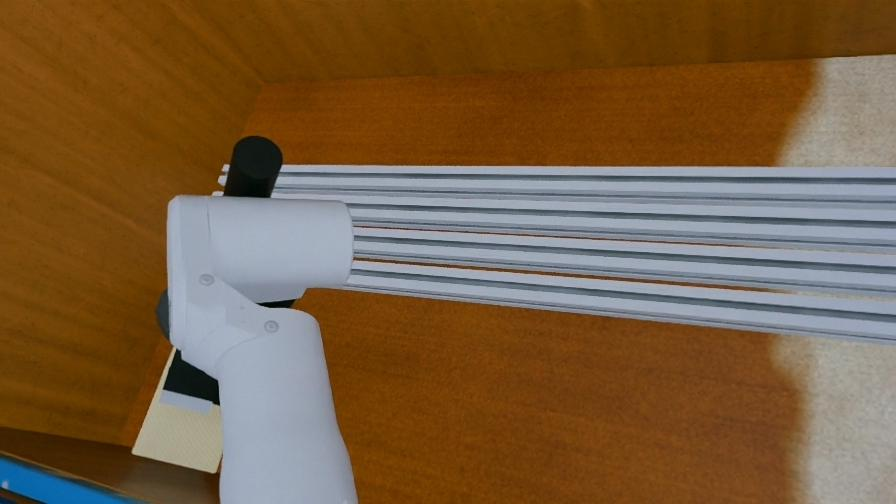

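Call:
move --target '{"side": "left", "x": 0.428, "y": 0.58, "z": 0.485, "quat_wxyz": [0.6588, 0.2569, -0.1069, 0.699]}' --min_time_s 2 --cameras '[]'

Call:
move --target '{"side": "left", "x": 0.43, "y": 0.58, "z": 0.6, "quat_wxyz": [0.6588, 0.2569, -0.1069, 0.699]}' --min_time_s 2 --cameras '[]'

Call:
move --target '{"side": "left", "x": 0.45, "y": 0.56, "z": 0.72, "quat_wxyz": [0.6588, 0.2569, -0.1069, 0.699]}' --min_time_s 2 --cameras '["head_camera"]'

Scene clock: 333.60 s.
Joint torques (N m): left_arm=[-11.53 21.23 -2.4 -16.39 -4.13 -2.12 -0.18] | right_arm=[19.36 -7.07 -1.66 7.89 -0.28 1.16 -0.13]
External joint torques (N m): left_arm=[-2.67 7.04 -0.55 -7.18 -3.18 -1.65 -0.16] | right_arm=[0.67 0.55 -0.83 0.99 -0.12 0.07 -0.09]
Wrist force (N): left_arm=[-12.5 -4.0 -25.7] | right_arm=[3.0 2.4 -3.9]
Wrist torque (N m): left_arm=[-0.37 0.94 -0.04] | right_arm=[-0.17 0.21 -0.07]
Wrist force, peak (N): left_arm=[12.8 -5.2 36.4] | right_arm=[3.3 2.5 -4.4]
move: done
base_odometry: x=+0.532 y=-0.740 heading=+0.001
lidar_m: 0.25 0.26 0.36 2.06 2.24 1.58 1.49 1.55 2.07 4.70 0.37 0.27
joint_positions: torso_squat_rad=+0.950 torso_shift_rad=+0.300 torso_pitch_rad=+0.870 torso_yaw_rad=+0.000 left_shoulder_pitch_rad=-1.181 left_shoulder_roll_rad=+0.363 left_shoulder_yaw_rad=+1.128 left_elbow_rad=-1.365 left_forearm_roll_rad=-0.663 left_wrist_pitch_rad=+1.479 left_hand_roll_rad=+0.796 left_gripper_m=+0.074 right_shoulder_pitch_rad=-0.100 right_shoulder_roll_rad=-0.400 right_shoulder_yaw_rad=-0.018 right_elbow_rad=-0.150 right_forearm_roll_rad=+0.049 right_wrist_pitch_rad=-0.014 right_hand_roll_rad=+0.035 right_gripper_m=+0.099 head_pan_rad=+0.450 head_tilt_rad=+0.350
joint_status: all done
wheel_motors_off: 0
motor_effort: left_wheel=-8(26) right_wheel=+8(10)
chest: x=+0.1290 y=+0.0002 z=+0.8689 quat_wxyz=(+0.907, +0.000, +0.422, +0.000) (m; base frame)
left_hand: x=+0.4269 y=+0.5787 z=+0.4796 quat_wxyz=(+0.660, +0.257, -0.103, +0.698) (m; base frame)
left_hand_status: reached (checked arc, planned for 2.0 s): 6 mm and 0.5 deg off.
right_hand: x=-0.2395 y=-0.5138 z=+0.3601 quat_wxyz=(+0.931, -0.160, +0.298, +0.136) (m; base frame)
pictures: none

Scene clock: 335.93 s.
Joint torques (N m): left_arm=[-12.07 21.07 -6.1 -14.78 -3.8 -3.16 -0.05] | right_arm=[20.05 -6.71 -1.51 7.94 -0.27 1.2 0.07]
External joint torques (N m): left_arm=[-2.41 6.44 -3.63 -6.33 -2.99 -2.45 -0.03] | right_arm=[1.36 0.9 -0.68 1.04 -0.11 0.11 0.1]
Wrist force (N): left_arm=[-11.9 -3.5 -25.0] | right_arm=[3.0 2.2 -4.0]
Wrist torque (N m): left_arm=[-0.35 1.00 -0.06] | right_arm=[-0.15 0.20 -0.10]
Wrist force, peak (N): left_arm=[-14.0 -4.4 -26.4] | right_arm=[3.0 2.9 -4.3]
move: done
base_odometry: x=+0.532 y=-0.740 heading=+0.001
lidar_m: 0.24 0.26 0.36 2.06 2.25 1.60 1.49 1.54 2.07 4.70 0.37 0.27
joint_positions: torso_squat_rad=+0.950 torso_shift_rad=+0.300 torso_pitch_rad=+0.870 torso_yaw_rad=+0.000 left_shoulder_pitch_rad=-1.269 left_shoulder_roll_rad=+0.432 left_shoulder_yaw_rad=+1.107 left_elbow_rad=-1.676 left_forearm_roll_rad=-0.729 left_wrist_pitch_rad=+1.806 left_hand_roll_rad=+0.551 left_gripper_m=+0.074 right_shoulder_pitch_rad=-0.100 right_shoulder_roll_rad=-0.400 right_shoulder_yaw_rad=-0.018 right_elbow_rad=-0.150 right_forearm_roll_rad=+0.049 right_wrist_pitch_rad=-0.014 right_hand_roll_rad=+0.035 right_gripper_m=+0.099 head_pan_rad=+0.450 head_tilt_rad=+0.350
joint_status: all done
wheel_motors_off: 0
motor_effort: left_wheel=-7(8) right_wheel=+6(9)
chest: x=+0.1290 y=+0.0002 z=+0.8689 quat_wxyz=(+0.907, +0.000, +0.422, +0.000) (m; base frame)
left_hand: x=+0.4298 y=+0.5794 z=+0.5977 quat_wxyz=(+0.659, +0.256, -0.105, +0.699) (m; base frame)
left_hand_status: reached (checked arc, planned for 2.0 s): 2 mm and 0.3 deg off.
right_hand: x=-0.2395 y=-0.5138 z=+0.3601 quat_wxyz=(+0.931, -0.160, +0.298, +0.136) (m; base frame)
pictures: none

Scene clock: 338.27 s.
Joint torques (N m): left_arm=[-15.7 18.4 -9.46 -10.72 -2.56 -4.19 -0.12] | right_arm=[19.5 -7.09 -1.31 7.93 -0.33 1.13 0.02]
External joint torques (N m): left_arm=[-2.64 5.6 -3.95 -4.67 -2 -3.22 -0.09] | right_arm=[0.81 0.52 -0.47 1.03 -0.17 0.04 0.05]
Wrist force (N): left_arm=[-12.1 -4.0 -25.3] | right_arm=[2.4 2.6 -3.6]
Wrist torque (N m): left_arm=[-0.26 1.00 -0.03] | right_arm=[-0.21 0.14 -0.09]
Wrist force, peak (N): left_arm=[-12.9 -5.3 -26.7] | right_arm=[3.0 2.2 -4.6]
move: done
base_odometry: x=+0.532 y=-0.740 heading=+0.001
lidar_m: 0.23 0.26 0.36 2.07 2.25 1.61 1.49 1.54 2.05 4.69 0.38 0.25
joint_positions: torso_squat_rad=+0.950 torso_shift_rad=+0.300 torso_pitch_rad=+0.871 torso_yaw_rad=+0.000 left_shoulder_pitch_rad=-1.631 left_shoulder_roll_rad=+0.495 left_shoulder_yaw_rad=+1.110 left_elbow_rad=-1.779 left_forearm_roll_rad=-1.106 left_wrist_pitch_rad=+1.920 left_hand_roll_rad=+0.230 left_gripper_m=+0.074 right_shoulder_pitch_rad=-0.100 right_shoulder_roll_rad=-0.400 right_shoulder_yaw_rad=-0.018 right_elbow_rad=-0.150 right_forearm_roll_rad=+0.049 right_wrist_pitch_rad=-0.014 right_hand_roll_rad=+0.035 right_gripper_m=+0.099 head_pan_rad=+0.450 head_tilt_rad=+0.350
joint_status: all done
wheel_motors_off: 0
motor_effort: left_wheel=-6(7) right_wheel=+6(9)
chest: x=+0.1290 y=+0.0002 z=+0.8689 quat_wxyz=(+0.907, +0.000, +0.422, +0.000) (m; base frame)
left_hand: x=+0.4503 y=+0.5600 z=+0.7182 quat_wxyz=(+0.660, +0.257, -0.109, +0.697) (m; base frame)
left_hand_status: reached (checked arc, planned for 2.0 s): 2 mm and 0.3 deg off.
right_hand: x=-0.2395 y=-0.5138 z=+0.3601 quat_wxyz=(+0.931, -0.160, +0.298, +0.136) (m; base frame)
pictures: head_camera
camera_calibration:
head_camera: T_world_to_cam=[[0.262658, -0.896075, -0.357855, 0.27255], [-0.906717, -0.102391, -0.409122, 0.721548], [0.329963, 0.431932, -0.83938, 0.67071], [0, 0, 0, 1]]

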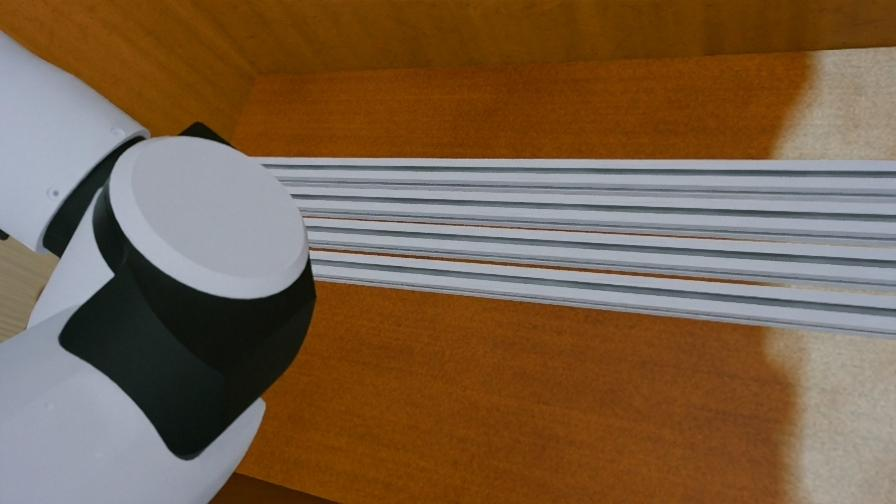

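Call:
move --joints '{"torso_yaw_rad": -0.3, "head_pan_rad": 0.5}' --min_time_s 2 --cameras '["head_camera"]'

Scene clock: 341.17 s.
Joint torques (N m): left_arm=[-16.83 13.08 -11.57 -10.17 -2.09 -2.78 -0.14] | right_arm=[18.85 -12.78 -1.68 7.62 -0.31 1.25 -0.03]
External joint torques (N m): left_arm=[-2.6 4.37 -4.73 -4.25 -1.63 -2.2 -0.12] | right_arm=[0.76 0.72 -0.45 0.99 -0.12 0.16 0.01]
Wrist force (N): left_arm=[-7.1 -3.2 -28.0] | right_arm=[2.6 3.7 -3.3]
Wrist torque (N m): left_arm=[-0.38 0.65 -0.01] | right_arm=[-0.27 0.18 -0.08]
Wrist force, peak (N): left_arm=[-9.1 -4.7 -28.4] | right_arm=[3.4 3.4 -3.7]
move: done
base_odometry: x=+0.532 y=-0.740 heading=+0.001
lidar_m: 0.24 0.26 0.37 2.06 2.23 1.61 1.49 1.55 2.08 4.70 0.39 0.25
joint_positions: torso_squat_rad=+0.950 torso_shift_rad=+0.300 torso_pitch_rad=+0.871 torso_yaw_rad=-0.300 left_shoulder_pitch_rad=-1.631 left_shoulder_roll_rad=+0.496 left_shoulder_yaw_rad=+1.110 left_elbow_rad=-1.779 left_forearm_roll_rad=-1.106 left_wrist_pitch_rad=+1.920 left_hand_roll_rad=+0.230 left_gripper_m=+0.074 right_shoulder_pitch_rad=-0.100 right_shoulder_roll_rad=-0.400 right_shoulder_yaw_rad=-0.018 right_elbow_rad=-0.150 right_forearm_roll_rad=+0.049 right_wrist_pitch_rad=-0.014 right_hand_roll_rad=+0.035 right_gripper_m=+0.099 head_pan_rad=+0.500 head_tilt_rad=+0.350
joint_status: all done
wheel_motors_off: 0
motor_effort: left_wheel=-5(6) right_wheel=+6(8)
chest: x=+0.1291 y=+0.0002 z=+0.8689 quat_wxyz=(+0.897, -0.063, +0.417, -0.136) (m; base frame)
left_hand: x=+0.5476 y=+0.4400 z=+0.6028 quat_wxyz=(+0.749, +0.168, -0.053, +0.638) (m; base frame)
right_hand: x=-0.3417 y=-0.5357 z=+0.4814 quat_wxyz=(+0.916, -0.236, +0.325, +0.011) (m; base frame)
pictures: head_camera
camera_calibration:
head_camera: T_world_to_cam=[[0.110983, -0.977777, -0.177864, 0.134765], [-0.917603, -0.0320808, -0.396202, 0.711615], [0.381691, 0.20718, -0.900771, 0.717895], [0, 0, 0, 1]]

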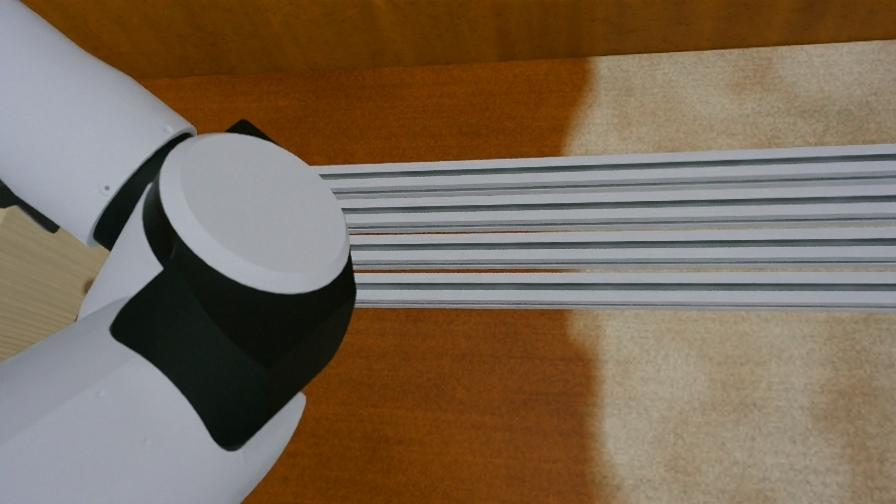

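Call:
move --target '{"side": "left", "x": 0.46, "y": 0.56, "z": 0.70, "quat_wxyz": [0.6588, 0.2569, -0.1069, 0.699]}' --min_time_s 2 --cameras '[]'

Call:
move --joints '{"torso_yaw_rad": -0.6}' --min_time_s 2 --cameras '[]'

Call:
move --target '{"side": "left", "x": 0.46, "y": 0.58, "z": 0.62, "quat_wxyz": [0.6588, 0.2569, -0.1069, 0.699]}' --min_time_s 2 --cameras '["head_camera"]'

Scene clock: 345.00 s.
Joint torques (N m): left_arm=[-9.08 16.37 -11.22 -8.76 -1.73 -4.88 -0.09] | right_arm=[19.03 -12.93 -1.69 7.5 -0.28 1.25 -0.13]
External joint torques (N m): left_arm=[0.62 4.49 -4.86 -3.81 -1.34 -3.81 -0.06] | right_arm=[0.94 0.58 -0.46 0.87 -0.1 0.17 -0.1]
Wrist force (N): left_arm=[-13.2 -2.8 -26.0] | right_arm=[3.1 3.5 -2.9]
Wrist torque (N m): left_arm=[-0.39 0.89 -0.03] | right_arm=[-0.25 0.25 -0.03]
Wrist force, peak (N): left_arm=[-9.3 -3.4 -28.2] | right_arm=[3.1 3.8 -3.8]
move: done
base_odometry: x=+0.532 y=-0.740 heading=+0.001
lidar_m: 0.24 0.26 0.36 2.06 2.24 1.60 1.49 1.54 2.07 4.70 0.38 0.27
joint_positions: torso_squat_rad=+0.950 torso_shift_rad=+0.300 torso_pitch_rad=+0.871 torso_yaw_rad=-0.300 left_shoulder_pitch_rad=-1.615 left_shoulder_roll_rad=+0.815 left_shoulder_yaw_rad=+1.148 left_elbow_rad=-1.869 left_forearm_roll_rad=-1.206 left_wrist_pitch_rad=+1.909 left_hand_roll_rad=+0.039 left_gripper_m=+0.074 right_shoulder_pitch_rad=-0.100 right_shoulder_roll_rad=-0.400 right_shoulder_yaw_rad=-0.018 right_elbow_rad=-0.150 right_forearm_roll_rad=+0.049 right_wrist_pitch_rad=-0.014 right_hand_roll_rad=+0.035 right_gripper_m=+0.099 head_pan_rad=+0.500 head_tilt_rad=+0.350
joint_status: all done
wheel_motors_off: 0
motor_effort: left_wheel=-5(6) right_wheel=+5(7)
chest: x=+0.1291 y=+0.0002 z=+0.8689 quat_wxyz=(+0.897, -0.063, +0.417, -0.136) (m; base frame)
left_hand: x=+0.4602 y=+0.5593 z=+0.6990 quat_wxyz=(+0.660, +0.256, -0.106, +0.699) (m; base frame)
left_hand_status: reached (checked arc, planned for 2.0 s): 1 mm and 0.2 deg off.
right_hand: x=-0.3417 y=-0.5357 z=+0.4814 quat_wxyz=(+0.916, -0.236, +0.325, +0.011) (m; base frame)
pictures: none

Scene clock: 347.27 s.
Joint torques (N m): left_arm=[-9.81 12.02 -12.51 -8.78 -1.63 -3.06 -0.21] | right_arm=[16.38 -18.58 -2.16 6.41 -0.32 1.22 0]
External joint torques (N m): left_arm=[0.41 4.05 -4.98 -3.79 -1.27 -2.39 -0.2] | right_arm=[0.77 0.28 -0.59 0.73 -0.14 0.26 0.04]
Wrist force (N): left_arm=[-7.0 -3.4 -28.1] | right_arm=[2.2 3.8 -2.6]
Wrist torque (N m): left_arm=[-0.25 0.57 -0.01] | right_arm=[-0.18 0.14 -0.10]
Wrist force, peak (N): left_arm=[-8.2 -3.5 -28.8] | right_arm=[3.2 3.7 -3.7]
move: done
base_odometry: x=+0.532 y=-0.740 heading=+0.001
lidar_m: 0.25 0.26 0.36 2.06 2.24 1.60 1.48 1.54 2.07 4.68 0.38 0.25
joint_positions: torso_squat_rad=+0.950 torso_shift_rad=+0.300 torso_pitch_rad=+0.871 torso_yaw_rad=-0.600 left_shoulder_pitch_rad=-1.615 left_shoulder_roll_rad=+0.815 left_shoulder_yaw_rad=+1.148 left_elbow_rad=-1.869 left_forearm_roll_rad=-1.206 left_wrist_pitch_rad=+1.909 left_hand_roll_rad=+0.039 left_gripper_m=+0.074 right_shoulder_pitch_rad=-0.100 right_shoulder_roll_rad=-0.400 right_shoulder_yaw_rad=-0.018 right_elbow_rad=-0.150 right_forearm_roll_rad=+0.049 right_wrist_pitch_rad=-0.014 right_hand_roll_rad=+0.035 right_gripper_m=+0.099 head_pan_rad=+0.500 head_tilt_rad=+0.350
joint_status: all done
wheel_motors_off: 0
motor_effort: left_wheel=-4(6) right_wheel=+5(7)
chest: x=+0.1291 y=+0.0002 z=+0.8689 quat_wxyz=(+0.866, -0.125, +0.403, -0.268) (m; base frame)
left_hand: x=+0.5568 y=+0.4331 z=+0.5845 quat_wxyz=(+0.749, +0.168, -0.050, +0.640) (m; base frame)
right_hand: x=-0.4435 y=-0.5097 z=+0.6022 quat_wxyz=(+0.879, -0.307, +0.346, -0.115) (m; base frame)
pictures: none

Scene clock: 349.60 s.
Joint torques (N m): left_arm=[-0.35 17.2 -13.46 -8.54 -0.91 -4.85 -0.2] | right_arm=[16.21 -18.81 -2.02 6.73 -0.26 1.1 -0.02]
External joint torques (N m): left_arm=[3.32 4.54 -5.8 -3.25 -0.6 -3.74 -0.18] | right_arm=[0.6 0.05 -0.46 1.05 -0.08 0.14 0.01]
Wrist force (N): left_arm=[-12.5 -3.9 -25.5] | right_arm=[2.6 4.5 -2.5]
Wrist torque (N m): left_arm=[-0.31 0.95 -0.07] | right_arm=[-0.29 0.19 -0.09]
Wrist force, peak (N): left_arm=[-9.2 -4.3 -27.8] | right_arm=[2.9 5.2 -2.7]
move: done
base_odometry: x=+0.532 y=-0.740 heading=+0.001
lidar_m: 0.24 0.25 0.35 2.05 2.25 1.60 1.49 1.54 2.09 4.69 0.38 0.25
joint_positions: torso_squat_rad=+0.950 torso_shift_rad=+0.300 torso_pitch_rad=+0.871 torso_yaw_rad=-0.600 left_shoulder_pitch_rad=-1.516 left_shoulder_roll_rad=+1.133 left_shoulder_yaw_rad=+1.387 left_elbow_rad=-1.835 left_forearm_roll_rad=-1.153 left_wrist_pitch_rad=+1.699 left_hand_roll_rad=-0.052 left_gripper_m=+0.074 right_shoulder_pitch_rad=-0.100 right_shoulder_roll_rad=-0.400 right_shoulder_yaw_rad=-0.018 right_elbow_rad=-0.150 right_forearm_roll_rad=+0.049 right_wrist_pitch_rad=-0.014 right_hand_roll_rad=+0.035 right_gripper_m=+0.099 head_pan_rad=+0.500 head_tilt_rad=+0.350
joint_status: all done
wheel_motors_off: 0
motor_effort: left_wheel=-5(6) right_wheel=+6(7)
chest: x=+0.1291 y=+0.0002 z=+0.8689 quat_wxyz=(+0.866, -0.125, +0.403, -0.268) (m; base frame)
left_hand: x=+0.4603 y=+0.5788 z=+0.6189 quat_wxyz=(+0.660, +0.255, -0.106, +0.699) (m; base frame)
left_hand_status: reached (checked arc, planned for 2.0 s): 2 mm and 0.2 deg off.
right_hand: x=-0.4435 y=-0.5097 z=+0.6022 quat_wxyz=(+0.879, -0.307, +0.346, -0.115) (m; base frame)
pictures: head_camera
camera_calibration:
head_camera: T_world_to_cam=[[-0.0811655, -0.995436, 0.0502001, -0.0385892], [-0.91538, 0.0545222, -0.398882, 0.713644], [0.394325, -0.0783276, -0.915627, 0.729227], [0, 0, 0, 1]]

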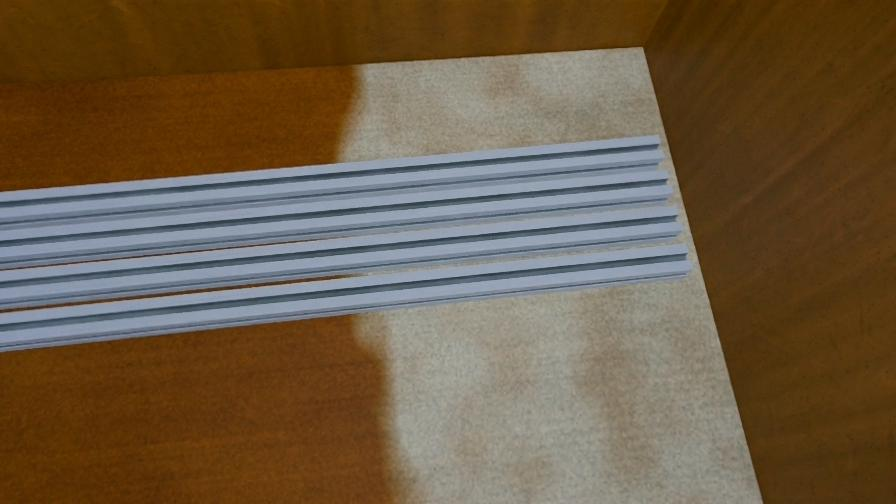

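Call:
move --target '{"side": "left", "x": 0.432, "y": 0.58, "z": 0.53, "quat_wxyz": [0.6588, 0.2569, -0.1069, 0.699]}' --min_time_s 2 --cameras '[]'

Call:
move --target '{"side": "left", "x": 0.43, "y": 0.58, "z": 0.486, "quat_wxyz": [0.6588, 0.2569, -0.1069, 0.699]}' --min_time_s 1.5 --cameras '[]'

Call:
move --target '{"side": "left", "x": 0.43, "y": 0.58, "z": 0.471, "quat_wxyz": [0.6588, 0.2569, -0.1069, 0.699]}' --min_time_s 1.5 --cameras '["head_camera", "left_wrist_camera"]'

Scene clock: 354.80 s.
Joint torques (N m): left_arm=[0.86 17.1 -13.62 -12.57 -1.18 -5.12 0.37] | right_arm=[16.37 -18.49 -1.98 6.4 -0.33 1.15 -0.04]
External joint torques (N m): left_arm=[3.87 4.34 -5.81 -6.04 -0.85 -4.02 0.39] | right_arm=[0.75 0.38 -0.41 0.72 -0.15 0.19 -0.01]
Wrist force (N): left_arm=[-13.2 -4.2 -25.8] | right_arm=[2.7 5.0 -2.6]
Wrist torque (N m): left_arm=[-0.28 0.90 -0.07] | right_arm=[-0.36 0.22 -0.10]
Wrist force, peak (N): left_arm=[-13.4 -3.4 -26.4] | right_arm=[3.1 5.1 -3.1]
move: done
base_odometry: x=+0.532 y=-0.740 heading=+0.001
lidar_m: 0.24 0.26 0.35 2.04 2.26 1.61 1.49 1.54 2.08 4.68 0.38 0.26
joint_positions: torso_squat_rad=+0.950 torso_shift_rad=+0.300 torso_pitch_rad=+0.871 torso_yaw_rad=-0.600 left_shoulder_pitch_rad=-1.419 left_shoulder_roll_rad=+0.986 left_shoulder_yaw_rad=+1.669 left_elbow_rad=-1.851 left_forearm_roll_rad=-1.029 left_wrist_pitch_rad=+1.468 left_hand_roll_rad=-0.021 left_gripper_m=+0.074 right_shoulder_pitch_rad=-0.100 right_shoulder_roll_rad=-0.400 right_shoulder_yaw_rad=-0.018 right_elbow_rad=-0.150 right_forearm_roll_rad=+0.049 right_wrist_pitch_rad=-0.014 right_hand_roll_rad=+0.035 right_gripper_m=+0.099 head_pan_rad=+0.500 head_tilt_rad=+0.350
joint_status: all done
wheel_motors_off: 0
motor_effort: left_wheel=-5(6) right_wheel=+3(7)
chest: x=+0.1291 y=+0.0002 z=+0.8689 quat_wxyz=(+0.866, -0.125, +0.403, -0.268) (m; base frame)
left_hand: x=+0.4324 y=+0.5789 z=+0.5286 quat_wxyz=(+0.660, +0.255, -0.105, +0.699) (m; base frame)
left_hand_status: reached (checked arc, planned for 2.0 s): 2 mm and 0.3 deg off.
right_hand: x=-0.4435 y=-0.5097 z=+0.6022 quat_wxyz=(+0.879, -0.307, +0.346, -0.115) (m; base frame)
pictures: none

Scene clock: 356.63 s.
Joint torques (N m): left_arm=[0.81 17.56 -12.89 -12.47 -1.42 -5.1 0.33] | right_arm=[16.62 -18.66 -1.63 6.42 -0.26 1.16 -0.13]
External joint torques (N m): left_arm=[3.71 4.71 -5.26 -5.33 -1.03 -4.03 0.36] | right_arm=[1 0.2 -0.06 0.74 -0.08 0.2 -0.1]
Wrist force (N): left_arm=[-12.5 -3.4 -26.0] | right_arm=[2.4 4.5 -2.6]
Wrist torque (N m): left_arm=[-0.36 1.00 -0.04] | right_arm=[-0.28 0.18 -0.07]
Wrist force, peak (N): left_arm=[-12.9 -3.8 -26.4] | right_arm=[2.6 5.2 -2.8]
move: done
base_odometry: x=+0.532 y=-0.740 heading=+0.001
lidar_m: 0.24 0.26 0.37 2.06 2.25 1.60 1.49 1.54 2.06 4.70 0.39 0.26
joint_positions: torso_squat_rad=+0.950 torso_shift_rad=+0.300 torso_pitch_rad=+0.871 torso_yaw_rad=-0.600 left_shoulder_pitch_rad=-1.379 left_shoulder_roll_rad=+0.936 left_shoulder_yaw_rad=+1.766 left_elbow_rad=-1.783 left_forearm_roll_rad=-0.982 left_wrist_pitch_rad=+1.355 left_hand_roll_rad=+0.042 left_gripper_m=+0.074 right_shoulder_pitch_rad=-0.100 right_shoulder_roll_rad=-0.400 right_shoulder_yaw_rad=-0.018 right_elbow_rad=-0.150 right_forearm_roll_rad=+0.049 right_wrist_pitch_rad=-0.014 right_hand_roll_rad=+0.035 right_gripper_m=+0.099 head_pan_rad=+0.500 head_tilt_rad=+0.350
joint_status: all done
wheel_motors_off: 0
motor_effort: left_wheel=-5(5) right_wheel=+5(6)
chest: x=+0.1291 y=+0.0002 z=+0.8689 quat_wxyz=(+0.866, -0.125, +0.403, -0.268) (m; base frame)
left_hand: x=+0.4303 y=+0.5786 z=+0.4847 quat_wxyz=(+0.660, +0.255, -0.106, +0.699) (m; base frame)
left_hand_status: reached (checked arc, planned for 1.5 s): 2 mm and 0.3 deg off.
right_hand: x=-0.4435 y=-0.5097 z=+0.6022 quat_wxyz=(+0.879, -0.307, +0.346, -0.115) (m; base frame)
pictures: none

Scene clock: 358.47 s.
Joint torques (N m): left_arm=[-1.08 7.43 5.04 -3.45 -1.12 -0.54 1.09] | right_arm=[16.57 -19.03 -1.69 6.48 -0.3 1.11 -0.12]
External joint torques (N m): left_arm=[1.79 -5.52 12.6 3.84 -0.72 0.53 1.12] | right_arm=[0.97 -0.2 -0.13 0.8 -0.12 0.15 -0.09]
Wrist force (N): left_arm=[0.5 -7.5 25.4] | right_arm=[2.6 4.7 -2.7]
Wrist torque (N m): left_arm=[0.56 -0.16 -0.68] | right_arm=[-0.33 0.21 -0.08]
Wrist force, peak (N): left_arm=[-12.4 -3.1 -26.1] | right_arm=[3.3 5.2 -3.1]
move: done
base_odometry: x=+0.532 y=-0.740 heading=+0.001
lidar_m: 0.24 0.26 0.37 2.06 2.25 1.60 1.48 1.54 2.07 4.68 0.37 0.27
joint_positions: torso_squat_rad=+0.950 torso_shift_rad=+0.300 torso_pitch_rad=+0.869 torso_yaw_rad=-0.600 left_shoulder_pitch_rad=-1.365 left_shoulder_roll_rad=+0.925 left_shoulder_yaw_rad=+1.790 left_elbow_rad=-1.756 left_forearm_roll_rad=-0.970 left_wrist_pitch_rad=+1.317 left_hand_roll_rad=+0.065 left_gripper_m=+0.074 right_shoulder_pitch_rad=-0.100 right_shoulder_roll_rad=-0.400 right_shoulder_yaw_rad=-0.018 right_elbow_rad=-0.150 right_forearm_roll_rad=+0.049 right_wrist_pitch_rad=-0.014 right_hand_roll_rad=+0.035 right_gripper_m=+0.099 head_pan_rad=+0.500 head_tilt_rad=+0.350
joint_status: all done
wheel_motors_off: 0
motor_effort: left_wheel=-13(14) right_wheel=+6(7)
chest: x=+0.1286 y=-0.0003 z=+0.8692 quat_wxyz=(+0.867, -0.124, +0.402, -0.268) (m; base frame)
left_hand: x=+0.4310 y=+0.5798 z=+0.4743 quat_wxyz=(+0.659, +0.257, -0.109, +0.699) (m; base frame)
left_hand_status: reached (checked arc, planned for 1.5 s): 3 mm and 0.3 deg off.
right_hand: x=-0.4439 y=-0.5096 z=+0.6012 quat_wxyz=(+0.880, -0.306, +0.345, -0.115) (m; base frame)
pictures: head_camera, left_wrist_camera
camera_calibration:
head_camera: T_world_to_cam=[[-0.0817345, -0.99545, 0.0489855, -0.0380018], [-0.914768, 0.0554182, -0.400161, 0.714401], [0.395626, -0.0775173, -0.915135, 0.729123], [0, 0, 0, 1]]
left_wrist_camera: T_world_to_cam=[[-0.0282243, 0.865318, 0.500428, -0.727409], [0.965802, -0.105476, 0.236856, -0.43837], [0.257738, 0.489999, -0.832749, 0.0722804], [0, 0, 0, 1]]

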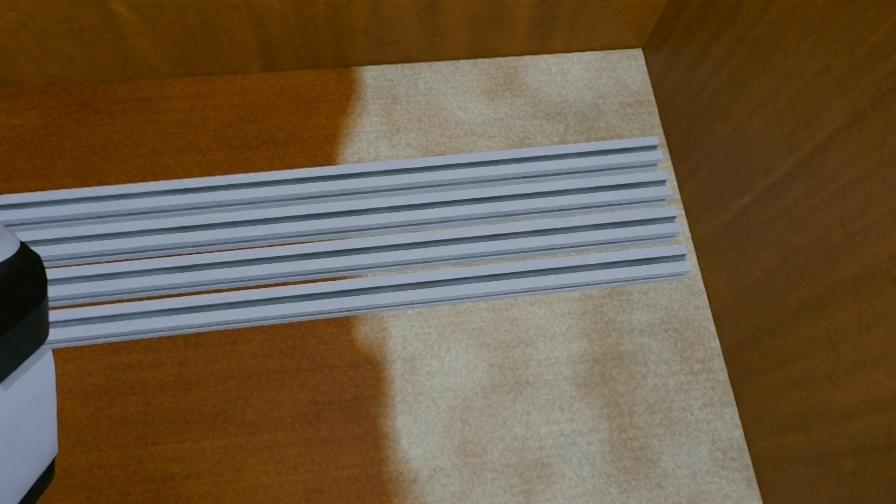

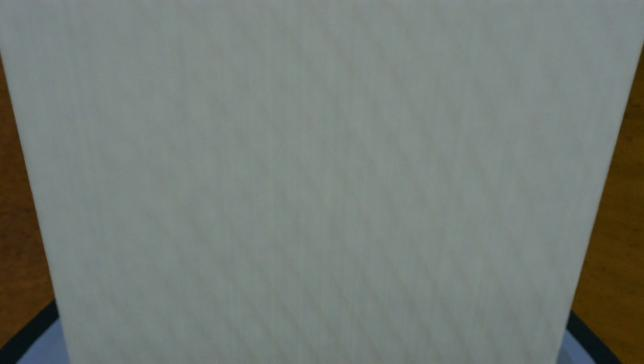

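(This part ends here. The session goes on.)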